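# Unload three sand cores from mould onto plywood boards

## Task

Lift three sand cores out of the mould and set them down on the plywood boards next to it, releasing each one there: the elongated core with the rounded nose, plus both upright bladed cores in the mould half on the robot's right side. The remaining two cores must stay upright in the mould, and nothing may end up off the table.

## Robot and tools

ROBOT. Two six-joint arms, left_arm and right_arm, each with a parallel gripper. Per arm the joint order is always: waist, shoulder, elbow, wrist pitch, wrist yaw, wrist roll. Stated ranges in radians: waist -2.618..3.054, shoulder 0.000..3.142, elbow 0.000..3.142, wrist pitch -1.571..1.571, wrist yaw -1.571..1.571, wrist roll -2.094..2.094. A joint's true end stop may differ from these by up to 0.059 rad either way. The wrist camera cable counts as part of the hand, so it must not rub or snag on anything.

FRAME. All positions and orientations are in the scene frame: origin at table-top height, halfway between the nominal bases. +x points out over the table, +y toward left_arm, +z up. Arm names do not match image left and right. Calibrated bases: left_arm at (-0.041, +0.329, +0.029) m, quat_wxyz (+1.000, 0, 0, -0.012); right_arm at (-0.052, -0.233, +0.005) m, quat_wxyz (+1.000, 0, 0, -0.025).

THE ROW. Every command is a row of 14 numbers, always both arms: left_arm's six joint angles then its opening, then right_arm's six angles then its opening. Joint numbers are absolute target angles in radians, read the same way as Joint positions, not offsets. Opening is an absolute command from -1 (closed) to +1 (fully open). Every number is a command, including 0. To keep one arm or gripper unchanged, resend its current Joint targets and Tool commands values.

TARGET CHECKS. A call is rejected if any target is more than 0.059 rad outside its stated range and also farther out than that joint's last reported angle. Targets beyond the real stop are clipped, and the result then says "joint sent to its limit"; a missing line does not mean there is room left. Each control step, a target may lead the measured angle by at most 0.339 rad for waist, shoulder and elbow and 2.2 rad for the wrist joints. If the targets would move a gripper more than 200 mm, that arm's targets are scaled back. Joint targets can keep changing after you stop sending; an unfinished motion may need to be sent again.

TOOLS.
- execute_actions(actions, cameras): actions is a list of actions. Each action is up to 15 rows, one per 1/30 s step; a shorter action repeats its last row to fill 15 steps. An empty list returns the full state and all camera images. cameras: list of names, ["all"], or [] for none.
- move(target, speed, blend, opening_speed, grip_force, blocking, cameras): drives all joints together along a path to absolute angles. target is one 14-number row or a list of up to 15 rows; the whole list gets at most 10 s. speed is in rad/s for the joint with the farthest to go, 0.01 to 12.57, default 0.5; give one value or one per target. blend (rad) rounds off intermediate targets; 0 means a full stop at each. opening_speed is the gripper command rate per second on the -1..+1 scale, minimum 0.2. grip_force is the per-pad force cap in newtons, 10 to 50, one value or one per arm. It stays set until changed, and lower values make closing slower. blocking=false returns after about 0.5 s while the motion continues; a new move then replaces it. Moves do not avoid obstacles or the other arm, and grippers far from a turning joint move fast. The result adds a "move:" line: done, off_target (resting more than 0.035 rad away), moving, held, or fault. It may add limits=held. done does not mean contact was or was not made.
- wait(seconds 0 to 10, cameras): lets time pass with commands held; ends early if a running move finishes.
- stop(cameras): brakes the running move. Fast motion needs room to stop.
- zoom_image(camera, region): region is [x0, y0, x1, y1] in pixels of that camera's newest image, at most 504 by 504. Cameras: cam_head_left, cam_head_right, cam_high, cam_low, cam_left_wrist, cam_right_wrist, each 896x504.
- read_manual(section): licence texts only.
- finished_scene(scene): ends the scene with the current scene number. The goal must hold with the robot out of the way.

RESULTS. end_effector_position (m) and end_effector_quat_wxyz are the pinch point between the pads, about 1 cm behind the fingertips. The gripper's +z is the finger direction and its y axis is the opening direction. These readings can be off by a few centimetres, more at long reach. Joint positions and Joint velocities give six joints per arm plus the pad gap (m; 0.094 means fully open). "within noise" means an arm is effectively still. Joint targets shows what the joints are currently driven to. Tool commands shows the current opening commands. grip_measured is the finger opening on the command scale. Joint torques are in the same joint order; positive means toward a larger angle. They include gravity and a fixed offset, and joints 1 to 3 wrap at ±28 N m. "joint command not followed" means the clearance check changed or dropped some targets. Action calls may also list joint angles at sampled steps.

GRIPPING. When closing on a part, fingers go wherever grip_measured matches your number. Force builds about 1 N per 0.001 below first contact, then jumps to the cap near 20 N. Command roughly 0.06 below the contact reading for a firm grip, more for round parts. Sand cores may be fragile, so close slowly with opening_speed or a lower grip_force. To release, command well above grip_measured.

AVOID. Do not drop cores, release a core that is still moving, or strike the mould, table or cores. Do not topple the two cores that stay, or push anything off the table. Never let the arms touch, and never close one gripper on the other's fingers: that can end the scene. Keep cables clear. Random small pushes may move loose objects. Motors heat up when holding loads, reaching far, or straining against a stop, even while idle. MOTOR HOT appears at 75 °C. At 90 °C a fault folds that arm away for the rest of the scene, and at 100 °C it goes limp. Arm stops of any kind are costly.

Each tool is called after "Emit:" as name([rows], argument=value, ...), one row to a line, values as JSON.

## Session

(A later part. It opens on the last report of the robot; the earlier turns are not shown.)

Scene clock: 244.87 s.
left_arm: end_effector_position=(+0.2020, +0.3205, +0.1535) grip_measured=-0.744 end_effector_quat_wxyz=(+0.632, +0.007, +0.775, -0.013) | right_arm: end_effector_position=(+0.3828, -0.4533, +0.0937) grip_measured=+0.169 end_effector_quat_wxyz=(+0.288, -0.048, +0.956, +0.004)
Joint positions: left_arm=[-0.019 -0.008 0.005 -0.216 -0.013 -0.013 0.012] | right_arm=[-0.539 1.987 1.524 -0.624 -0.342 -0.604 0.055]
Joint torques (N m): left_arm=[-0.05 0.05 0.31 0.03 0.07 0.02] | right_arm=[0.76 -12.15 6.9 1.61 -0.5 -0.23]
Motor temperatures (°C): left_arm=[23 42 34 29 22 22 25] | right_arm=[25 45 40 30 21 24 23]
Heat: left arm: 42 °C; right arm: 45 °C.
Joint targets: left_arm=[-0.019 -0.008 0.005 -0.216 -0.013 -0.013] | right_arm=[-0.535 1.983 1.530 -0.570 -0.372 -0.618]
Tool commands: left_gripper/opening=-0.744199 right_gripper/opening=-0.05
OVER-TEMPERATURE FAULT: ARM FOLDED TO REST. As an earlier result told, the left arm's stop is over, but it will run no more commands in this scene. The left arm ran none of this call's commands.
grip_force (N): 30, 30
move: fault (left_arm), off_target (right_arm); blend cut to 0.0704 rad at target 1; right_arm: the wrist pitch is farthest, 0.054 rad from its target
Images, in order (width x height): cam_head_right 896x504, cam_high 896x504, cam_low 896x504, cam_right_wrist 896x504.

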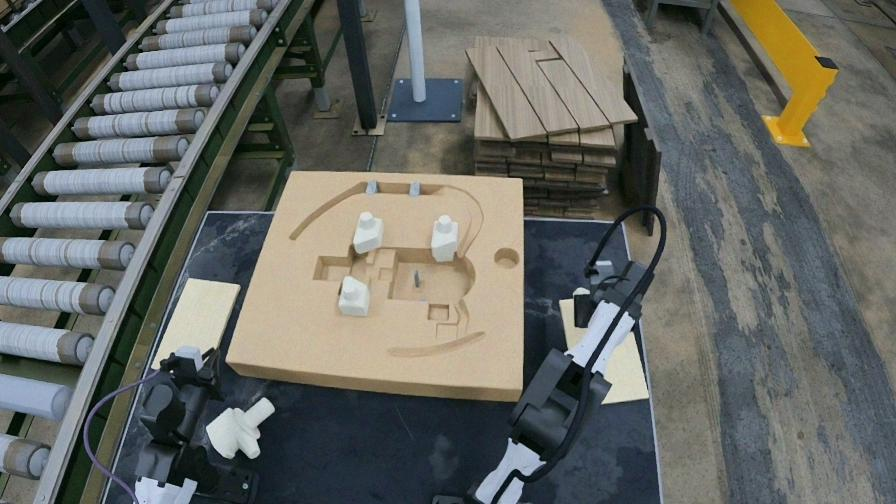

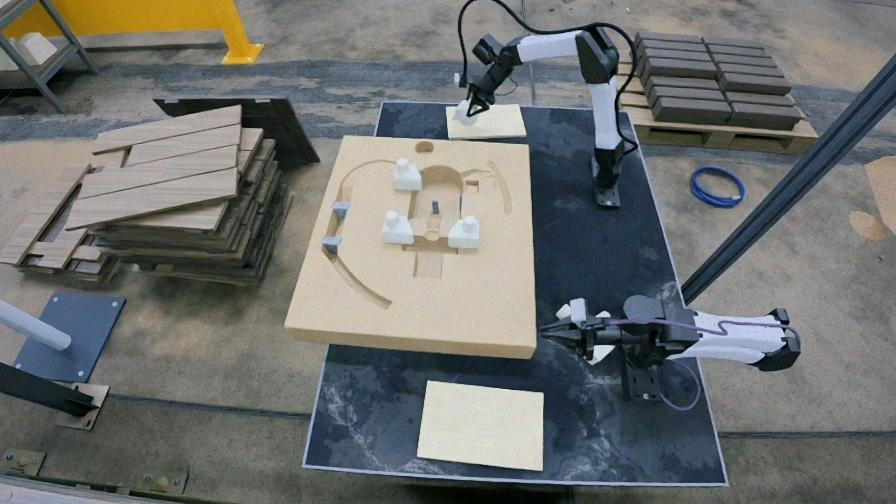

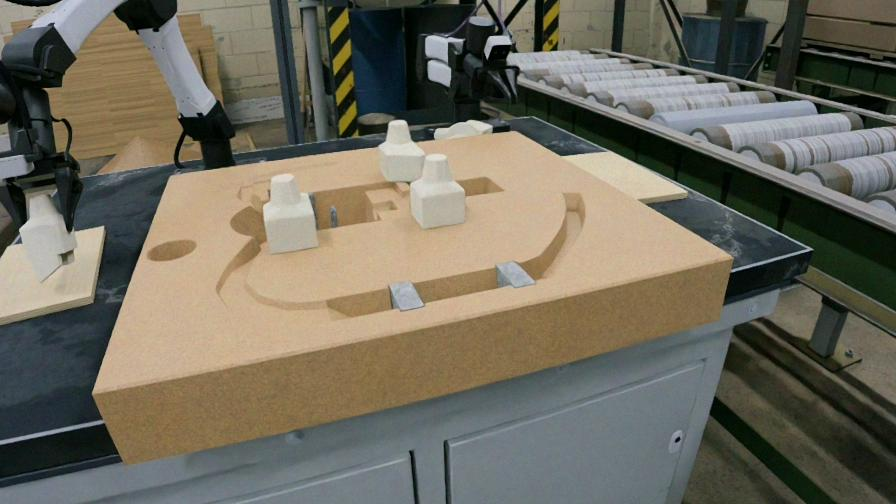

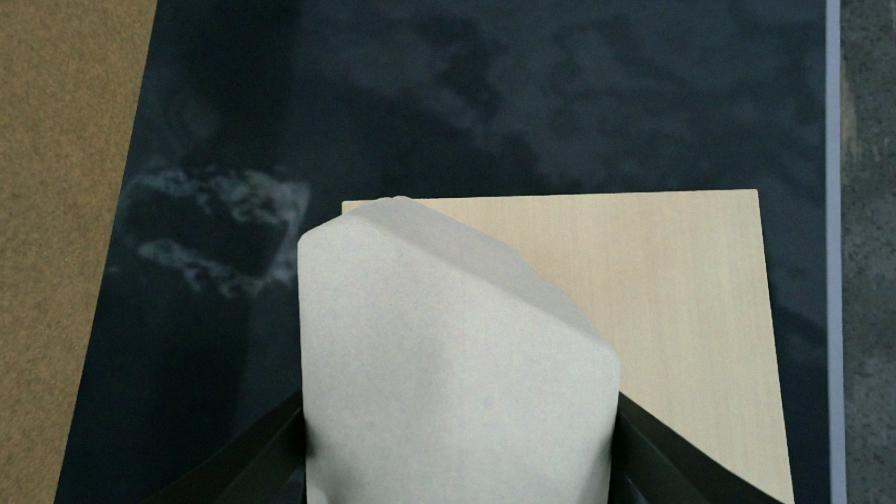

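Emit:
move(target=[-0.019, -0.008, 0.005, -0.216, -0.013, -0.013, -0.744, -0.519, 2.0, 1.488, -0.52, -0.372, -0.618, -0.05], speed=0.3, cameras=["cam_low"])

Emit:
zoom_image(camera="cam_low", region=[0, 190, 110, 310])

Scene clock: 254.33 s.
left_arm: end_effector_position=(+0.2020, +0.3205, +0.1535) grip_measured=-0.744 end_effector_quat_wxyz=(+0.632, +0.007, +0.775, -0.013) | right_arm: end_effector_position=(+0.3855, -0.4454, +0.0784) grip_measured=+0.169 end_effector_quat_wxyz=(+0.287, -0.056, +0.956, +0.008)
Joint positions: left_arm=[-0.019 -0.008 0.005 -0.216 -0.013 -0.013 0.012] | right_arm=[-0.523 2.001 1.483 -0.574 -0.343 -0.604 0.055]
Joint torques (N m): left_arm=[-0.03 -0.02 0.36 0.03 0.09 0.03] | right_arm=[0.53 -11.82 6.56 1.64 -0.52 -0.2]
Heat: left arm: 41 °C; right arm: 45 °C.
Joint targets: left_arm=[-0.019 -0.008 0.005 -0.216 -0.013 -0.013] | right_arm=[-0.519 2.000 1.488 -0.520 -0.372 -0.618]
Tool commands: left_gripper/opening=-0.744199 right_gripper/opening=-0.05
OVER-TEMPERATURE FAULT: ARM FOLDED TO REST. As an earlier result told, the left arm's stop is over, but it will run no more commands in this scene. The left arm ran none of this call's commands.
grip_force (N): 30, 30
move: fault (left_arm), off_target (right_arm); right_arm: the wrist pitch is farthest, 0.054 rad from its target
Images, in order (width x height): cam_low 896x504.

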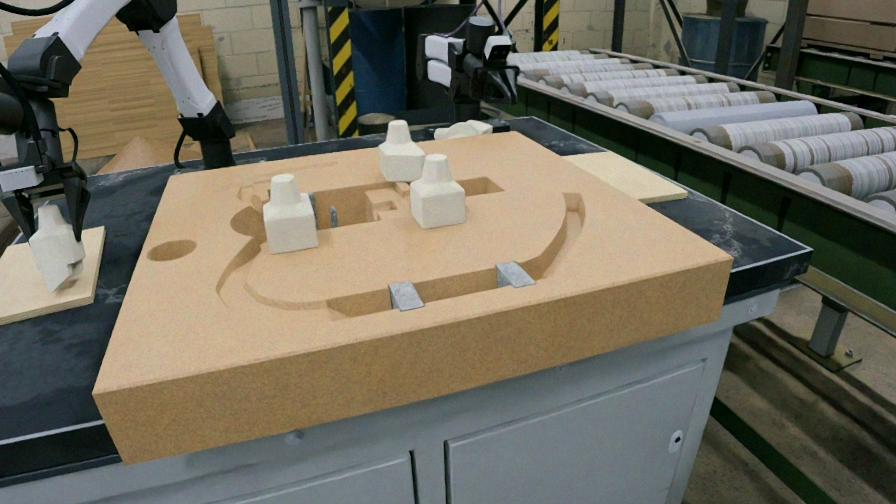

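Scaled by 4.200 from the camera's 896x504 image, which has a finer 1280x720 frame.

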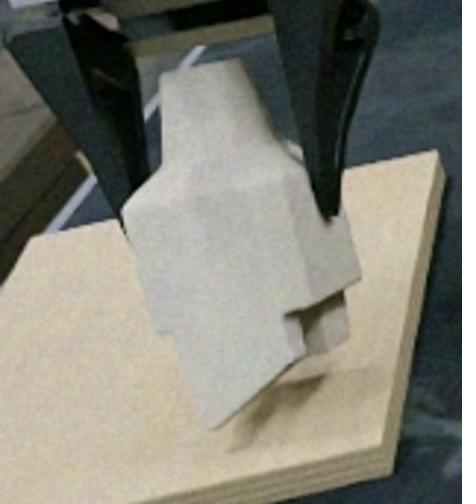

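Emit:
move(target=[-0.019, -0.008, 0.005, -0.216, -0.013, -0.013, -0.744, -0.519, 2.005, 1.472, -0.505, -0.372, -0.618, -0.05], speed=0.15, cameras=["cam_low"])

Emit:
zoom_image(camera="cam_low", region=[0, 190, 110, 310])

Scene clock: 261.17 s.
left_arm: end_effector_position=(+0.2020, +0.3205, +0.1535) grip_measured=-0.744 end_effector_quat_wxyz=(+0.632, +0.007, +0.775, -0.013) | right_arm: end_effector_position=(+0.3848, -0.4449, +0.0751) grip_measured=+0.169 end_effector_quat_wxyz=(+0.287, -0.056, +0.956, +0.008)
Joint positions: left_arm=[-0.019 -0.008 0.005 -0.216 -0.013 -0.013 0.012] | right_arm=[-0.523 2.001 1.469 -0.559 -0.343 -0.604 0.055]
Joint torques (N m): left_arm=[-0.09 -0.05 0.35 0.03 0.07 0.02] | right_arm=[0.7 -11.48 6.34 1.6 -0.56 -0.2]
Heat: left arm: 41 °C; right arm: 47 °C.
Joint targets: left_arm=[-0.019 -0.008 0.005 -0.216 -0.013 -0.013] | right_arm=[-0.519 2.005 1.472 -0.505 -0.372 -0.618]
Tool commands: left_gripper/opening=-0.744199 right_gripper/opening=-0.05
OVER-TEMPERATURE FAULT: ARM FOLDED TO REST. As an earlier result told, the left arm's stop is over, but it will run no more commands in this scene. The left arm ran none of this call's commands.
grip_force (N): 30, 30
move: fault (left_arm), off_target (right_arm); right_arm: the wrist pitch is farthest, 0.054 rad from its target
Images, in order (width x height): cam_low 896x504.

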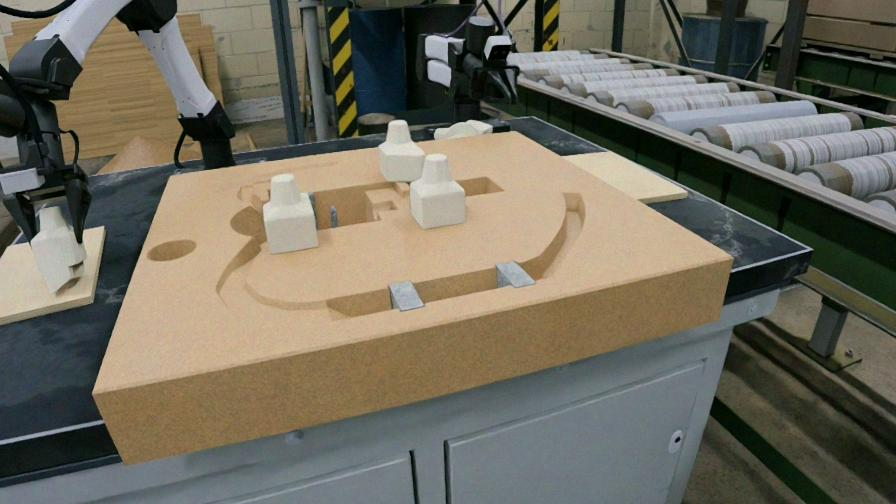

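Scaled by 4.200 from the camera's 896x504 image, which has a finer 1280x720 frame.

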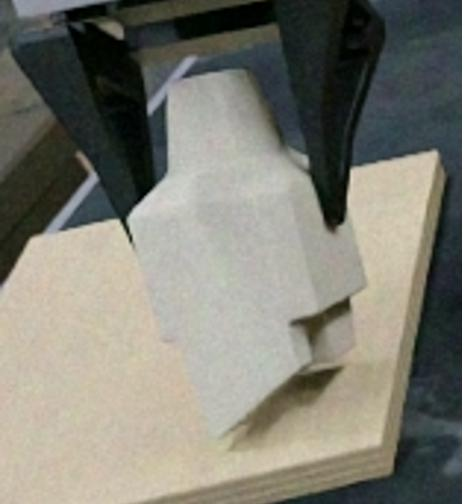

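Emit:
move(target=[-0.019, -0.008, 0.005, -0.216, -0.013, -0.013, -0.744, -0.519, 2.005, 1.46, -0.498, -0.372, -0.618, -0.05], speed=0.12, cameras=["cam_low"])

Emit:
zoom_image(camera="cam_low", region=[0, 190, 110, 310])

Scene clock: 265.67 s.
left_arm: end_effector_position=(+0.2020, +0.3205, +0.1535) grip_measured=-0.744 end_effector_quat_wxyz=(+0.632, +0.007, +0.775, -0.013) | right_arm: end_effector_position=(+0.3832, -0.4439, +0.0717) grip_measured=+0.169 end_effector_quat_wxyz=(+0.285, -0.056, +0.957, +0.009)
Joint positions: left_arm=[-0.019 -0.008 0.005 -0.216 -0.013 -0.013 0.012] | right_arm=[-0.523 2.001 1.457 -0.552 -0.343 -0.604 0.055]
Joint torques (N m): left_arm=[-0.1 -0.05 0.39 0.05 0.08 0] | right_arm=[0.62 -11.37 6.32 1.61 -0.52 -0.22]
Heat: left arm: 41 °C; right arm: 47 °C.
Joint targets: left_arm=[-0.019 -0.008 0.005 -0.216 -0.013 -0.013] | right_arm=[-0.519 2.005 1.460 -0.498 -0.372 -0.618]
Tool commands: left_gripper/opening=-0.744199 right_gripper/opening=-0.05
OVER-TEMPERATURE FAULT: ARM FOLDED TO REST. As an earlier result told, the left arm's stop is over, but it will run no more commands in this scene. The left arm ran none of this call's commands.
grip_force (N): 30, 30
move: fault (left_arm), off_target (right_arm); right_arm: the wrist pitch is farthest, 0.054 rad from its target
Images, in order (width x height): cam_low 896x504.

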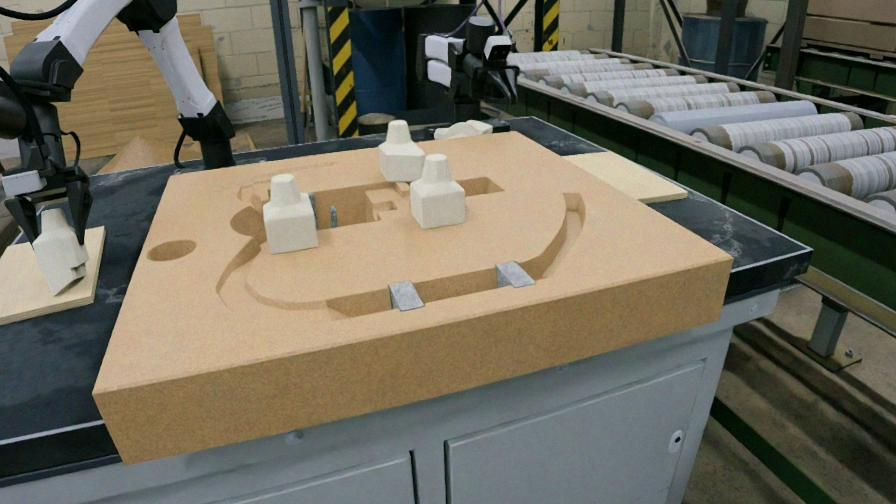

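Scaled by 4.200 from the camera's 896x504 image, which has a finer 1280x720 frame.

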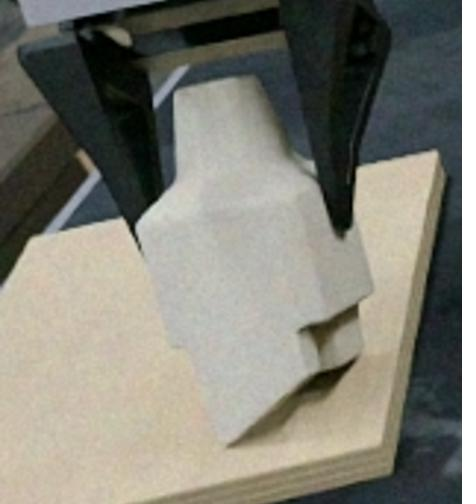

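Emit:
move(target=[-0.019, -0.008, 0.005, -0.216, -0.013, -0.013, -0.744, -0.519, 2.005, 1.45, -0.488, -0.372, -0.618, -0.05], speed=0.12, cameras=["cam_low"])

Emit:
zoom_image(camera="cam_low", region=[0, 190, 110, 310])

Scene clock: 269.97 s.
left_arm: end_effector_position=(+0.2020, +0.3205, +0.1535) grip_measured=-0.744 end_effector_quat_wxyz=(+0.632, +0.007, +0.775, -0.013) | right_arm: end_effector_position=(+0.3838, -0.4437, +0.0709) grip_measured=+0.169 end_effector_quat_wxyz=(+0.288, -0.057, +0.956, +0.009)
Joint positions: left_arm=[-0.019 -0.008 0.005 -0.216 -0.013 -0.013 0.012] | right_arm=[-0.523 2.001 1.451 -0.542 -0.346 -0.605 0.055]
Joint torques (N m): left_arm=[-0.05 -0.01 0.36 0.05 0.08 0.01] | right_arm=[0.75 -11.43 6.04 1.64 -0.46 -0.23]
Heat: left arm: 41 °C; right arm: 48 °C.
Joint targets: left_arm=[-0.019 -0.008 0.005 -0.216 -0.013 -0.013] | right_arm=[-0.519 2.005 1.450 -0.488 -0.372 -0.618]
Tool commands: left_gripper/opening=-0.744199 right_gripper/opening=-0.05
OVER-TEMPERATURE FAULT: ARM FOLDED TO REST. As an earlier result told, the left arm's stop is over, but it will run no more commands in this scene. The left arm ran none of this call's commands.
grip_force (N): 30, 30
move: fault (left_arm), off_target (right_arm); right_arm: the wrist pitch is farthest, 0.054 rad from its target
Images, in order (width x height): cam_low 896x504.

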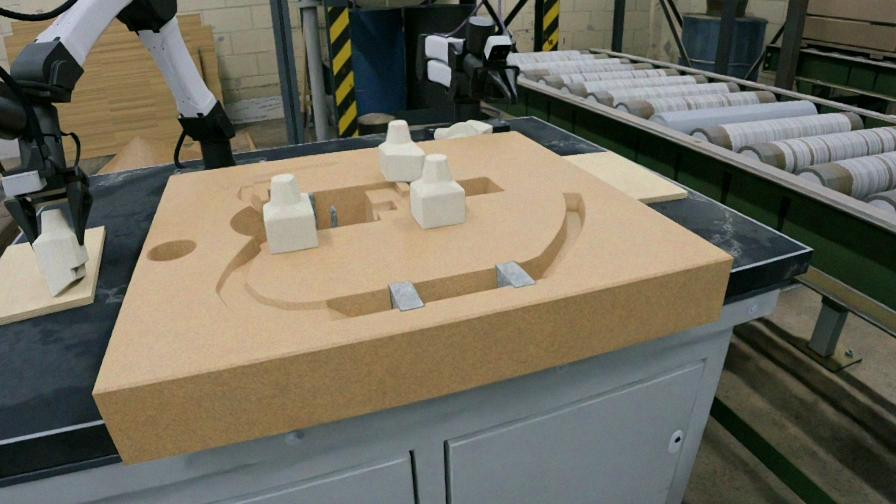

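Scaled by 4.200 from the camera's 896x504 image, which has a finer 1280x720 frame.

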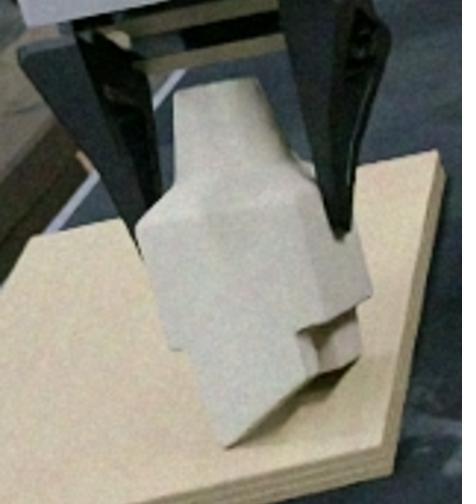

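Emit:
move(target=[-0.019, -0.008, 0.005, -0.216, -0.013, -0.013, -0.744, -0.519, 2.005, 1.446, -0.484, -0.372, -0.618, 0.5], speed=0.1, opening_speed=0.4, cameras=["cam_low"])

Emit:
zoom_image(camera="cam_low", region=[0, 190, 110, 310])

Scene clock: 277.10 s.
left_arm: end_effector_position=(+0.2020, +0.3205, +0.1535) grip_measured=-0.744 end_effector_quat_wxyz=(+0.632, +0.007, +0.775, -0.013) | right_arm: end_effector_position=(+0.3903, -0.4458, +0.0747) grip_measured=+0.498 end_effector_quat_wxyz=(+0.303, -0.061, +0.951, +0.004)
Joint positions: left_arm=[-0.019 -0.008 0.005 -0.216 -0.013 -0.013 0.012] | right_arm=[-0.523 2.001 1.448 -0.505 -0.357 -0.605 0.07]
Joint torques (N m): left_arm=[-0.09 0.06 0.34 0.06 0.08 0.01] | right_arm=[0.64 -11.51 6.01 1.39 -0.36 -0.23]
Heat: left arm: 40 °C; right arm: 49 °C.
Joint targets: left_arm=[-0.019 -0.008 0.005 -0.216 -0.013 -0.013] | right_arm=[-0.519 2.005 1.446 -0.484 -0.372 -0.618]
Tool commands: left_gripper/opening=-0.744199 right_gripper/opening=+0.5
OVER-TEMPERATURE FAULT: ARM FOLDED TO REST. As an earlier result told, the left arm's stop is over, but it will run no more commands in this scene. The left arm ran none of this call's commands.
grip_force (N): 30, 30
move: fault (left_arm)
Images, in order (width x height): cam_low 896x504.

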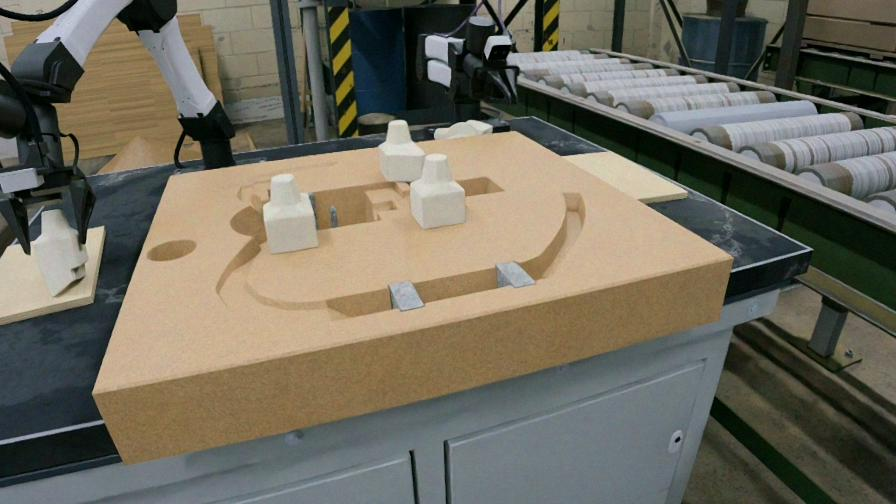

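Scaled by 4.200 from the camera's 896x504 image, which has a finer 1280x720 frame.

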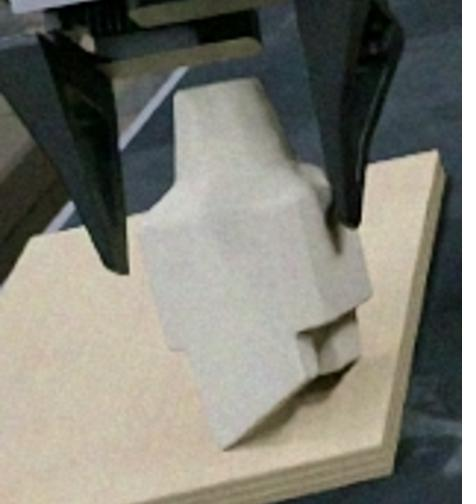

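Emit:
move([
  [-0.019, -0.008, 0.005, -0.216, -0.013, -0.013, -0.744, -0.519, 1.975, 1.57, -0.63, -0.36, -0.615, 0.5],
  [-0.019, -0.008, 0.005, -0.216, -0.013, -0.013, -0.744, -0.519, 1.955, 1.69, -0.765, -0.36, -0.615, 0.5],
  [-0.019, -0.008, 0.005, -0.216, -0.013, -0.013, -0.744, 0.306, 2.0, 1.704, -0.44, 0.18, 0.17, 1.0],
], speed=[0.25, 0.3, 0.7], blend=[0.04, 0.05, 0], cameras=["cam_right_wrist", "cam_low"])

Scene clock: 297.50 s.
left_arm: end_effector_position=(+0.2020, +0.3205, +0.1535) grip_measured=-0.744 end_effector_quat_wxyz=(+0.632, +0.007, +0.775, -0.013) | right_arm: end_effector_position=(+0.4918, -0.1191, +0.1656) grip_measured=+0.998 end_effector_quat_wxyz=(+0.390, -0.016, +0.921, +0.002)
Joint positions: left_arm=[-0.019 -0.008 0.005 -0.216 -0.013 -0.013 0.012] | right_arm=[0.31 1.996 1.676 -0.462 0.17 0.155 0.094]
Joint torques (N m): left_arm=[-0.09 0.01 0.34 0.03 0.08 0.02] | right_arm=[-0.09 -12.1 8.73 1.74 0.18 0.09]
Motor temperatures (°C): left_arm=[23 40 33 28 22 22 25] | right_arm=[25 50 39 32 21 24 22]
Heat: left arm: 40 °C; right arm: 50 °C.
Joint targets: left_arm=[-0.019 -0.008 0.005 -0.216 -0.013 -0.013] | right_arm=[0.306 2.000 1.704 -0.440 0.180 0.170]
Tool commands: left_gripper/opening=-0.744199 right_gripper/opening=+1.0
OVER-TEMPERATURE FAULT: ARM FOLDED TO REST. As an earlier result told, the left arm's stop is over, but it will run no more commands in this scene. The left arm ran none of this call's commands.
grip_force (N): 30, 30
move: fault (left_arm)
Images, in order (width x height): cam_low 896x504, cam_right_wrist 896x504.

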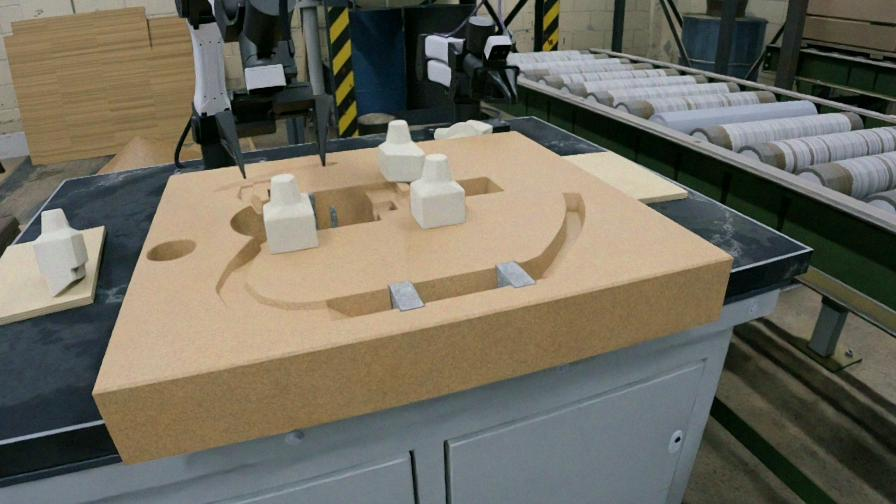

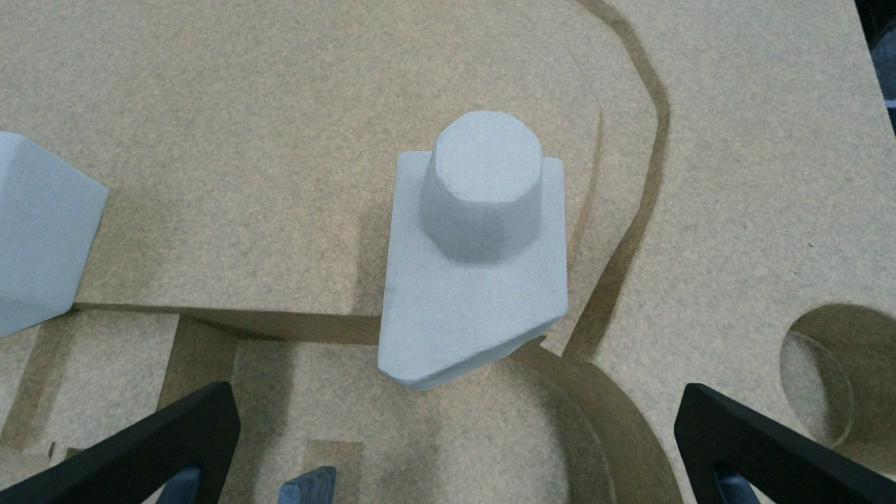

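Emit:
move(target=[-0.019, -0.008, 0.005, -0.216, -0.013, -0.013, -0.744, 0.257, 2.268, 1.901, -0.358, 0.126, 0.118, 1.0], speed=0.4, cameras=["cam_right_wrist", "cam_low"])

Scene clock: 312.50 s.
left_arm: end_effector_position=(+0.2020, +0.3205, +0.1535) grip_measured=-0.744 end_effector_quat_wxyz=(+0.632, +0.007, +0.775, -0.013) | right_arm: end_effector_position=(+0.5543, -0.1281, +0.1172) grip_measured=+0.998 end_effector_quat_wxyz=(+0.397, -0.010, +0.918, +0.004)
Joint positions: left_arm=[-0.019 -0.008 0.005 -0.216 -0.013 -0.013 0.012] | right_arm=[0.261 2.255 1.872 -0.381 0.139 0.13 0.094]
Joint torques (N m): left_arm=[-0.14 -0.02 0.38 0.04 0.07 0] | right_arm=[-0.01 -13.49 8.91 1.79 -0.11 -0.23]
Heat: left arm: 39 °C; right arm: 51 °C.
Joint targets: left_arm=[-0.019 -0.008 0.005 -0.216 -0.013 -0.013] | right_arm=[0.257 2.268 1.901 -0.358 0.126 0.118]
Tool commands: left_gripper/opening=-0.744199 right_gripper/opening=+1.0
OVER-TEMPERATURE FAULT: ARM FOLDED TO REST. As an earlier result told, the left arm's stop is over, but it will run no more commands in this scene. The left arm ran none of this call's commands.
grip_force (N): 30, 30
move: fault (left_arm)
Images, in order (width x height): cam_low 896x504, cam_right_wrist 896x504.

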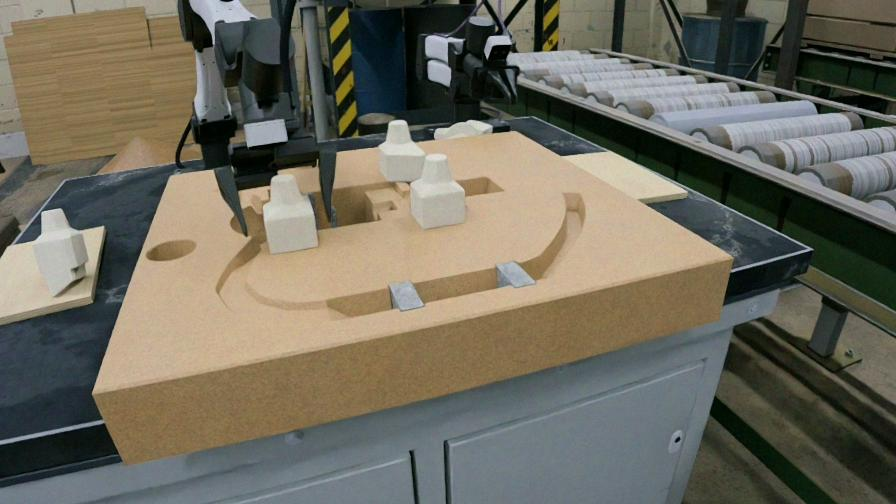

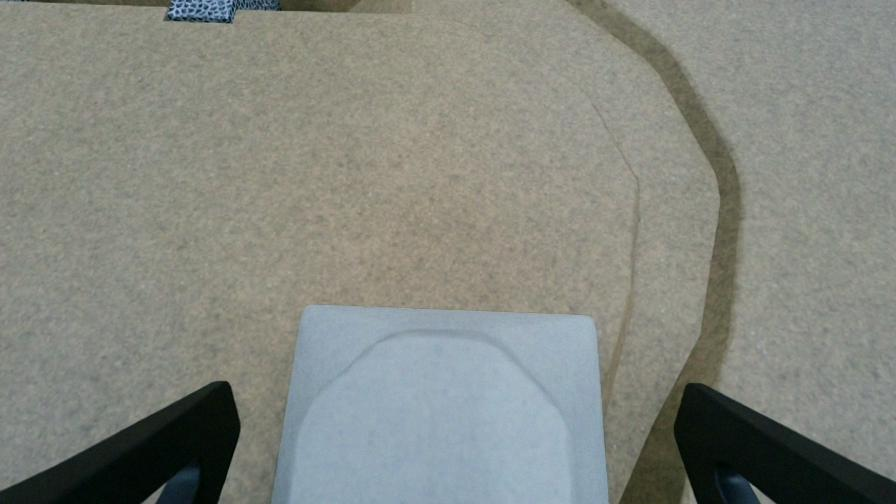

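Emit:
move([
  [-0.019, -0.008, 0.005, -0.216, -0.013, -0.013, -0.744, 0.257, 2.268, 1.901, -0.358, 0.126, 0.118, -0.05],
  [-0.019, -0.008, 0.005, -0.216, -0.013, -0.013, -0.744, 0.257, 2.262, 1.966, -0.43, 0.126, 0.118, -0.05],
  [-0.019, -0.008, 0.005, -0.216, -0.013, -0.013, -0.744, 0.257, 2.258, 2.044, -0.5, 0.126, 0.118, -0.05],
  [-0.019, -0.008, 0.005, -0.216, -0.013, -0.013, -0.744, 0.257, 2.27, 2.165, -0.6, 0.126, 0.118, -0.05],
  [-0.019, -0.008, 0.005, -0.216, -0.013, -0.013, -0.744, 0.25, 1.77, 1.69, -0.63, 0.126, 0.118, -0.05],
], speed=[0.25, 0.25, 0.25, 0.25, 0.5], blend=[0, 0.03, 0.03, 0.03, 0], opening_speed=0.7, cameras=["cam_right_wrist", "cam_low"])

Scene clock: 325.87 s.
left_arm: end_effector_position=(+0.2020, +0.3205, +0.1535) grip_measured=-0.744 end_effector_quat_wxyz=(+0.632, +0.007, +0.775, -0.013) | right_arm: end_effector_position=(+0.4473, -0.1517, +0.2205) grip_measured=+0.174 end_effector_quat_wxyz=(+0.371, -0.012, +0.928, +0.001)
Joint positions: left_arm=[-0.019 -0.008 0.005 -0.216 -0.013 -0.013 0.012] | right_arm=[0.257 1.822 1.687 -0.683 0.132 0.13 0.055]
Joint torques (N m): left_arm=[-0.1 0.03 0.34 0.06 0.07 0.02] | right_arm=[-0.42 -15.88 7.01 1.97 -0.04 -0.17]
Heat: left arm: 39 °C; right arm: 52 °C.
Joint targets: left_arm=[-0.019 -0.008 0.005 -0.216 -0.013 -0.013] | right_arm=[0.250 1.770 1.690 -0.630 0.126 0.118]
Tool commands: left_gripper/opening=-0.744199 right_gripper/opening=-0.05
OVER-TEMPERATURE FAULT: ARM FOLDED TO REST. As an earlier result told, the left arm's stop is over, but it will run no more commands in this scene. The left arm ran none of this call's commands.
grip_force (N): 30, 30
move: fault (left_arm), off_target (right_arm); right_arm: the wrist pitch is farthest, 0.053 rad from its target
Images, in order (width x height): cam_low 896x504, cam_right_wrist 896x504.

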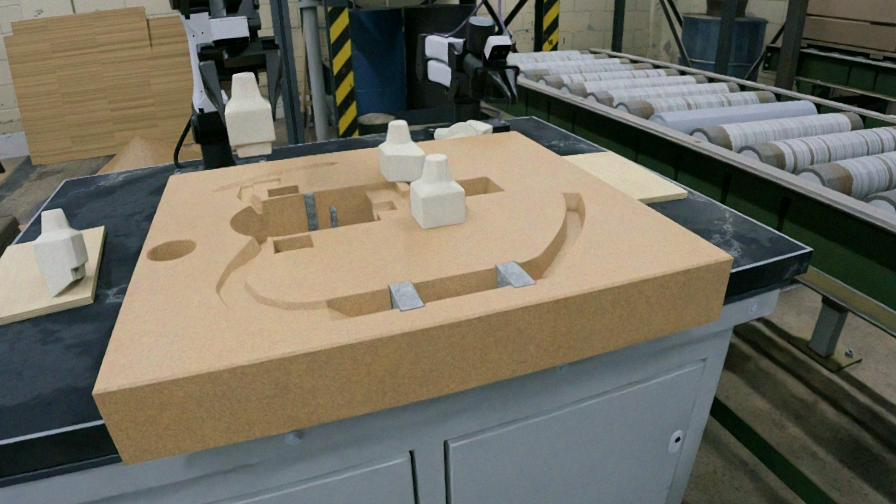

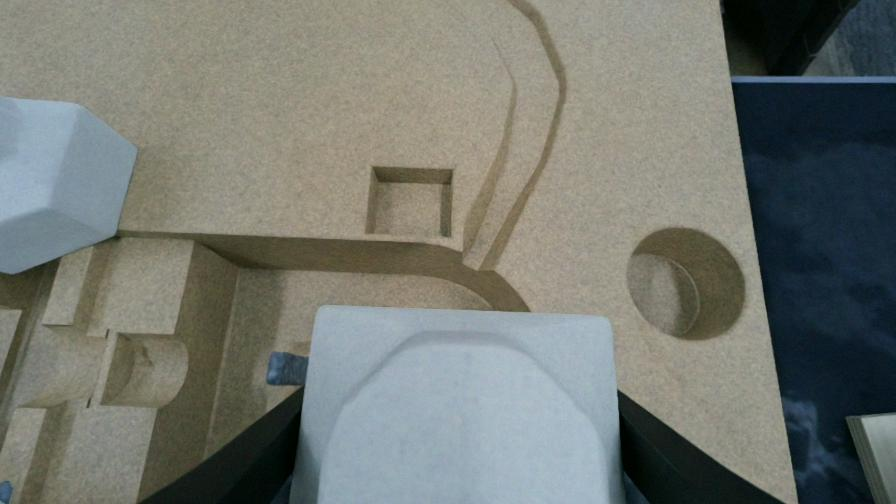

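Emit:
move([
  [-0.019, -0.008, 0.005, -0.216, -0.013, -0.013, -0.744, -0.66, 1.96, 2.12, -1.2, -0.38, -0.73, -0.05],
  [-0.019, -0.008, 0.005, -0.216, -0.013, -0.013, -0.744, -0.66, 2.318, 2.115, -0.9, -0.4, -0.757, -0.05],
], speed=[0.7, 0.35], blend=[0.05, 0], cameras=["cam_right_wrist", "cam_low", "cam_high", "cam_head_right"])

Emit:
zoom_image(camera="cam_low", region=[0, 150, 140, 330])

Emit:
zoom_image(camera="cam_high", region=[430, 60, 560, 150])

Scene clock: 355.50 s.
left_arm: end_effector_position=(+0.2020, +0.3205, +0.1535) grip_measured=-0.744 end_effector_quat_wxyz=(+0.632, +0.007, +0.775, -0.013) | right_arm: end_effector_position=(+0.3991, -0.5405, +0.0903) grip_measured=+0.174 end_effector_quat_wxyz=(+0.259, -0.049, +0.965, +0.010)
Joint positions: left_arm=[-0.019 -0.008 0.005 -0.216 -0.013 -0.013 0.012] | right_arm=[-0.664 2.329 2.085 -0.946 -0.369 -0.743 0.055]
Joint torques (N m): left_arm=[-0.13 -0.02 0.36 0.04 0.1 0.01] | right_arm=[0.58 -15.82 8.39 1.36 -0.56 -0.22]
Motor temperatures (°C): left_arm=[23 38 31 27 22 22 25] | right_arm=[25 57 40 37 21 24 23]
Heat: left arm: 38 °C; right arm: 57 °C.
Joint targets: left_arm=[-0.019 -0.008 0.005 -0.216 -0.013 -0.013] | right_arm=[-0.660 2.318 2.115 -0.900 -0.400 -0.757]
Tool commands: left_gripper/opening=-0.744199 right_gripper/opening=-0.05
OVER-TEMPERATURE FAULT: ARM FOLDED TO REST. As an earlier result told, the left arm's stop is over, but it will run no more commands in this scene. The left arm ran none of this call's commands.
grip_force (N): 30, 30
move: fault (left_arm), off_target (right_arm); right_arm: the wrist pitch is farthest, 0.046 rad from its target
Images, in order (width x height): cam_head_right 896x504, cam_high 896x504, cam_low 896x504, cam_right_wrist 896x504.

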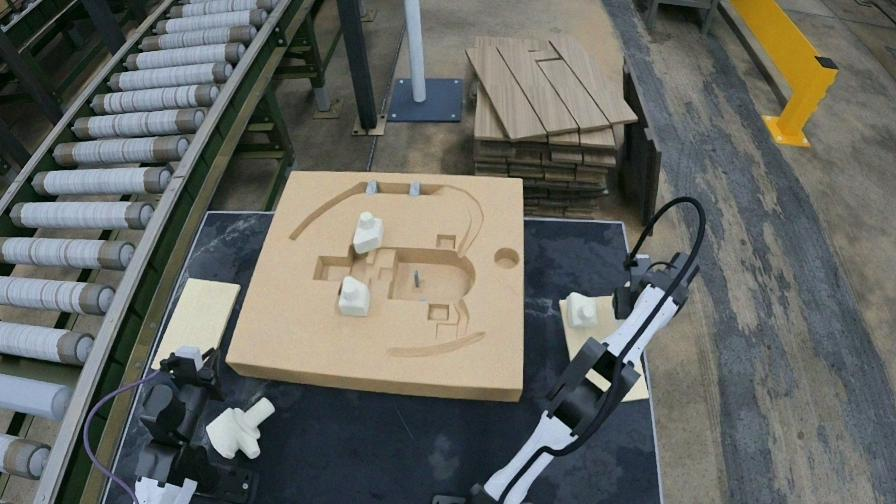

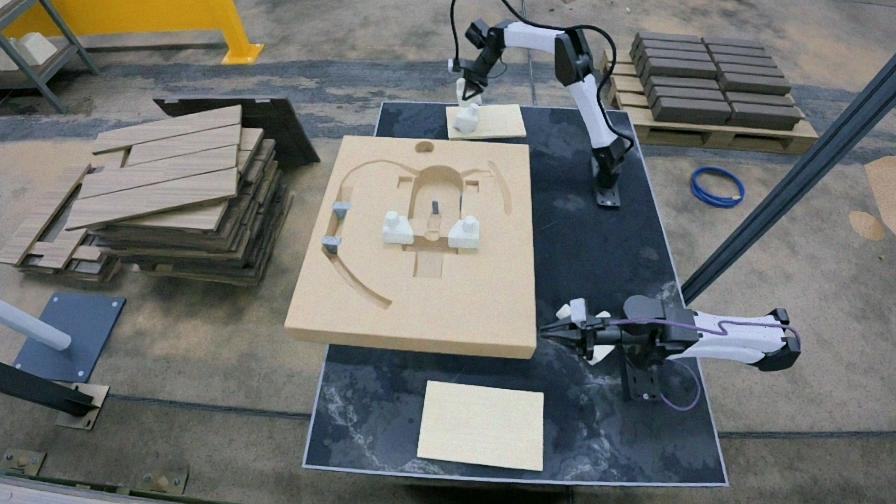

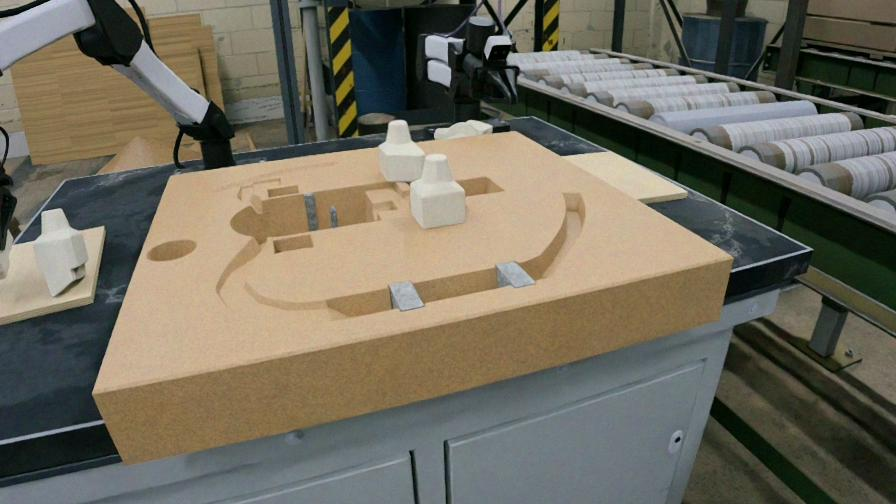

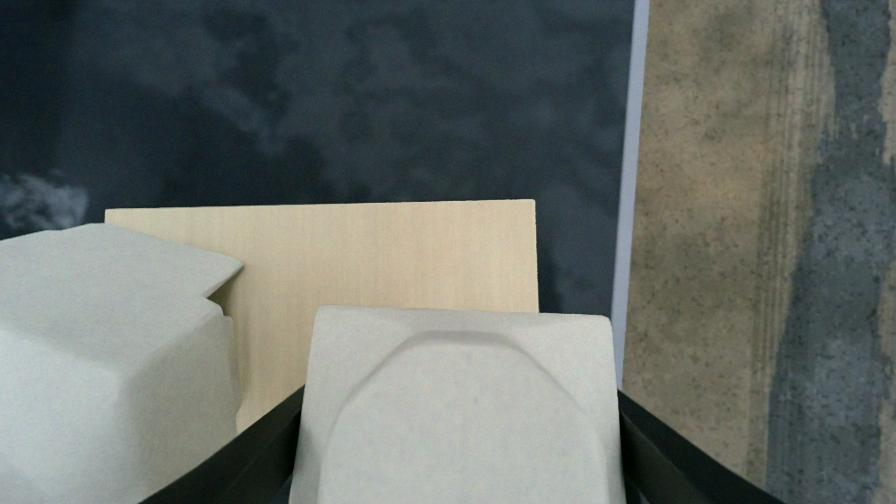

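Scaled by 2.800 from the camera's 896x504 image, which has a finer 1280x720 frame.

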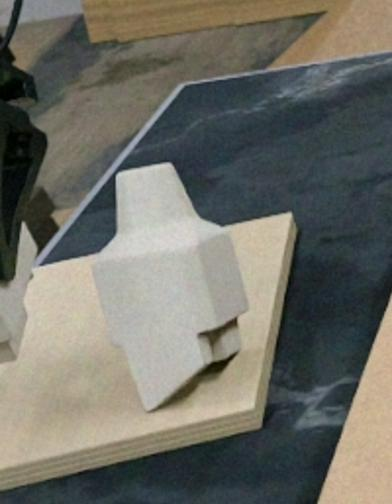

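Scaled by 3.877 from the camera's 896x504 image, which has a finer 1280x720 frame.

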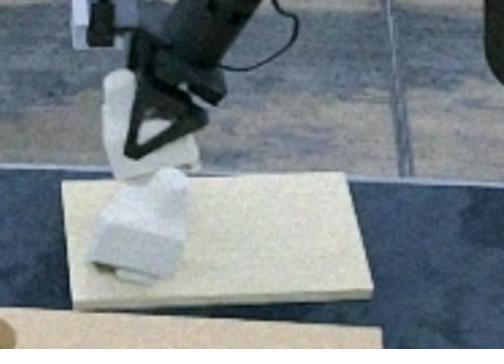

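Emit:
move(target=[-0.019, -0.008, 0.005, -0.216, -0.013, -0.013, -0.744, -0.651, 2.322, 2.022, -0.815, -0.4, -0.757, -0.05], speed=0.3, cameras=["cam_high", "cam_low", "cam_right_wrist"])

Emit:
zoom_image(camera="cam_high", region=[440, 70, 530, 150])

Scene clock: 366.90 s.
left_arm: end_effector_position=(+0.2020, +0.3205, +0.1535) grip_measured=-0.744 end_effector_quat_wxyz=(+0.632, +0.007, +0.775, -0.013) | right_arm: end_effector_position=(+0.4035, -0.5384, +0.0742) grip_measured=+0.174 end_effector_quat_wxyz=(+0.264, -0.054, +0.963, +0.007)
Joint positions: left_arm=[-0.019 -0.008 0.005 -0.216 -0.013 -0.013 0.012] | right_arm=[-0.656 2.329 2.016 -0.862 -0.37 -0.743 0.055]
Joint torques (N m): left_arm=[-0.09 -0.02 0.31 0.04 0.09 0.01] | right_arm=[0.68 -15.45 6.75 1.4 -0.59 -0.22]
Motor temperatures (°C): left_arm=[23 38 31 27 22 22 25] | right_arm=[25 56 40 36 21 24 23]
Heat: left arm: 38 °C; right arm: 56 °C.
Joint targets: left_arm=[-0.019 -0.008 0.005 -0.216 -0.013 -0.013] | right_arm=[-0.651 2.322 2.022 -0.815 -0.400 -0.757]
Tool commands: left_gripper/opening=-0.744199 right_gripper/opening=-0.05
OVER-TEMPERATURE FAULT: ARM FOLDED TO REST. As an earlier result told, the left arm's stop is over, but it will run no more commands in this scene. The left arm ran none of this call's commands.
grip_force (N): 30, 30
move: fault (left_arm), off_target (right_arm); right_arm: the wrist pitch is farthest, 0.047 rad from its target
Images, in order (width x height): cam_high 896x504, cam_low 896x504, cam_right_wrist 896x504.

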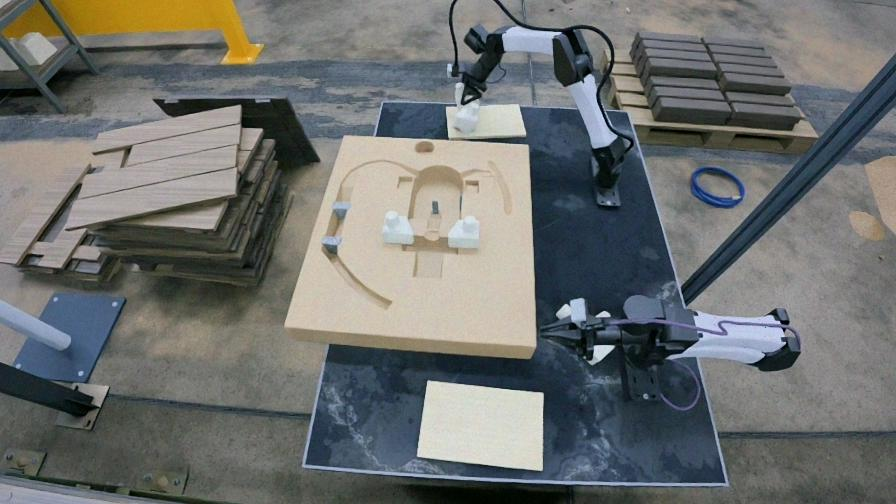

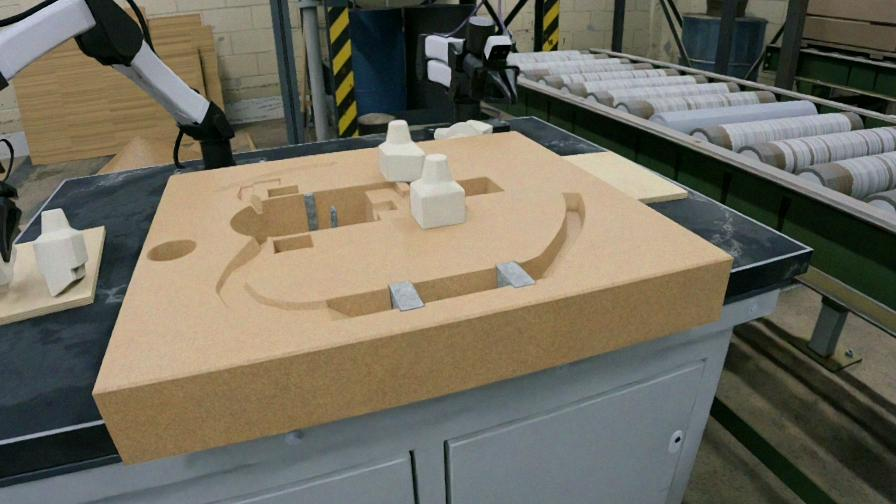

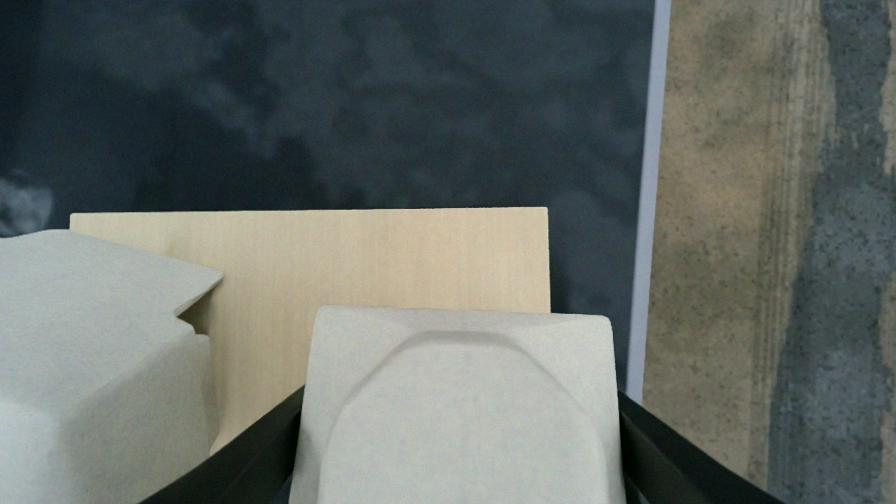

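Scaled by 5.600 from the camera's 896x504 image, which has a finer 1280x720 frame.

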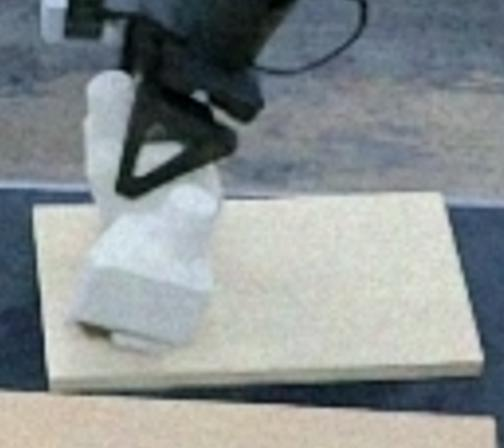

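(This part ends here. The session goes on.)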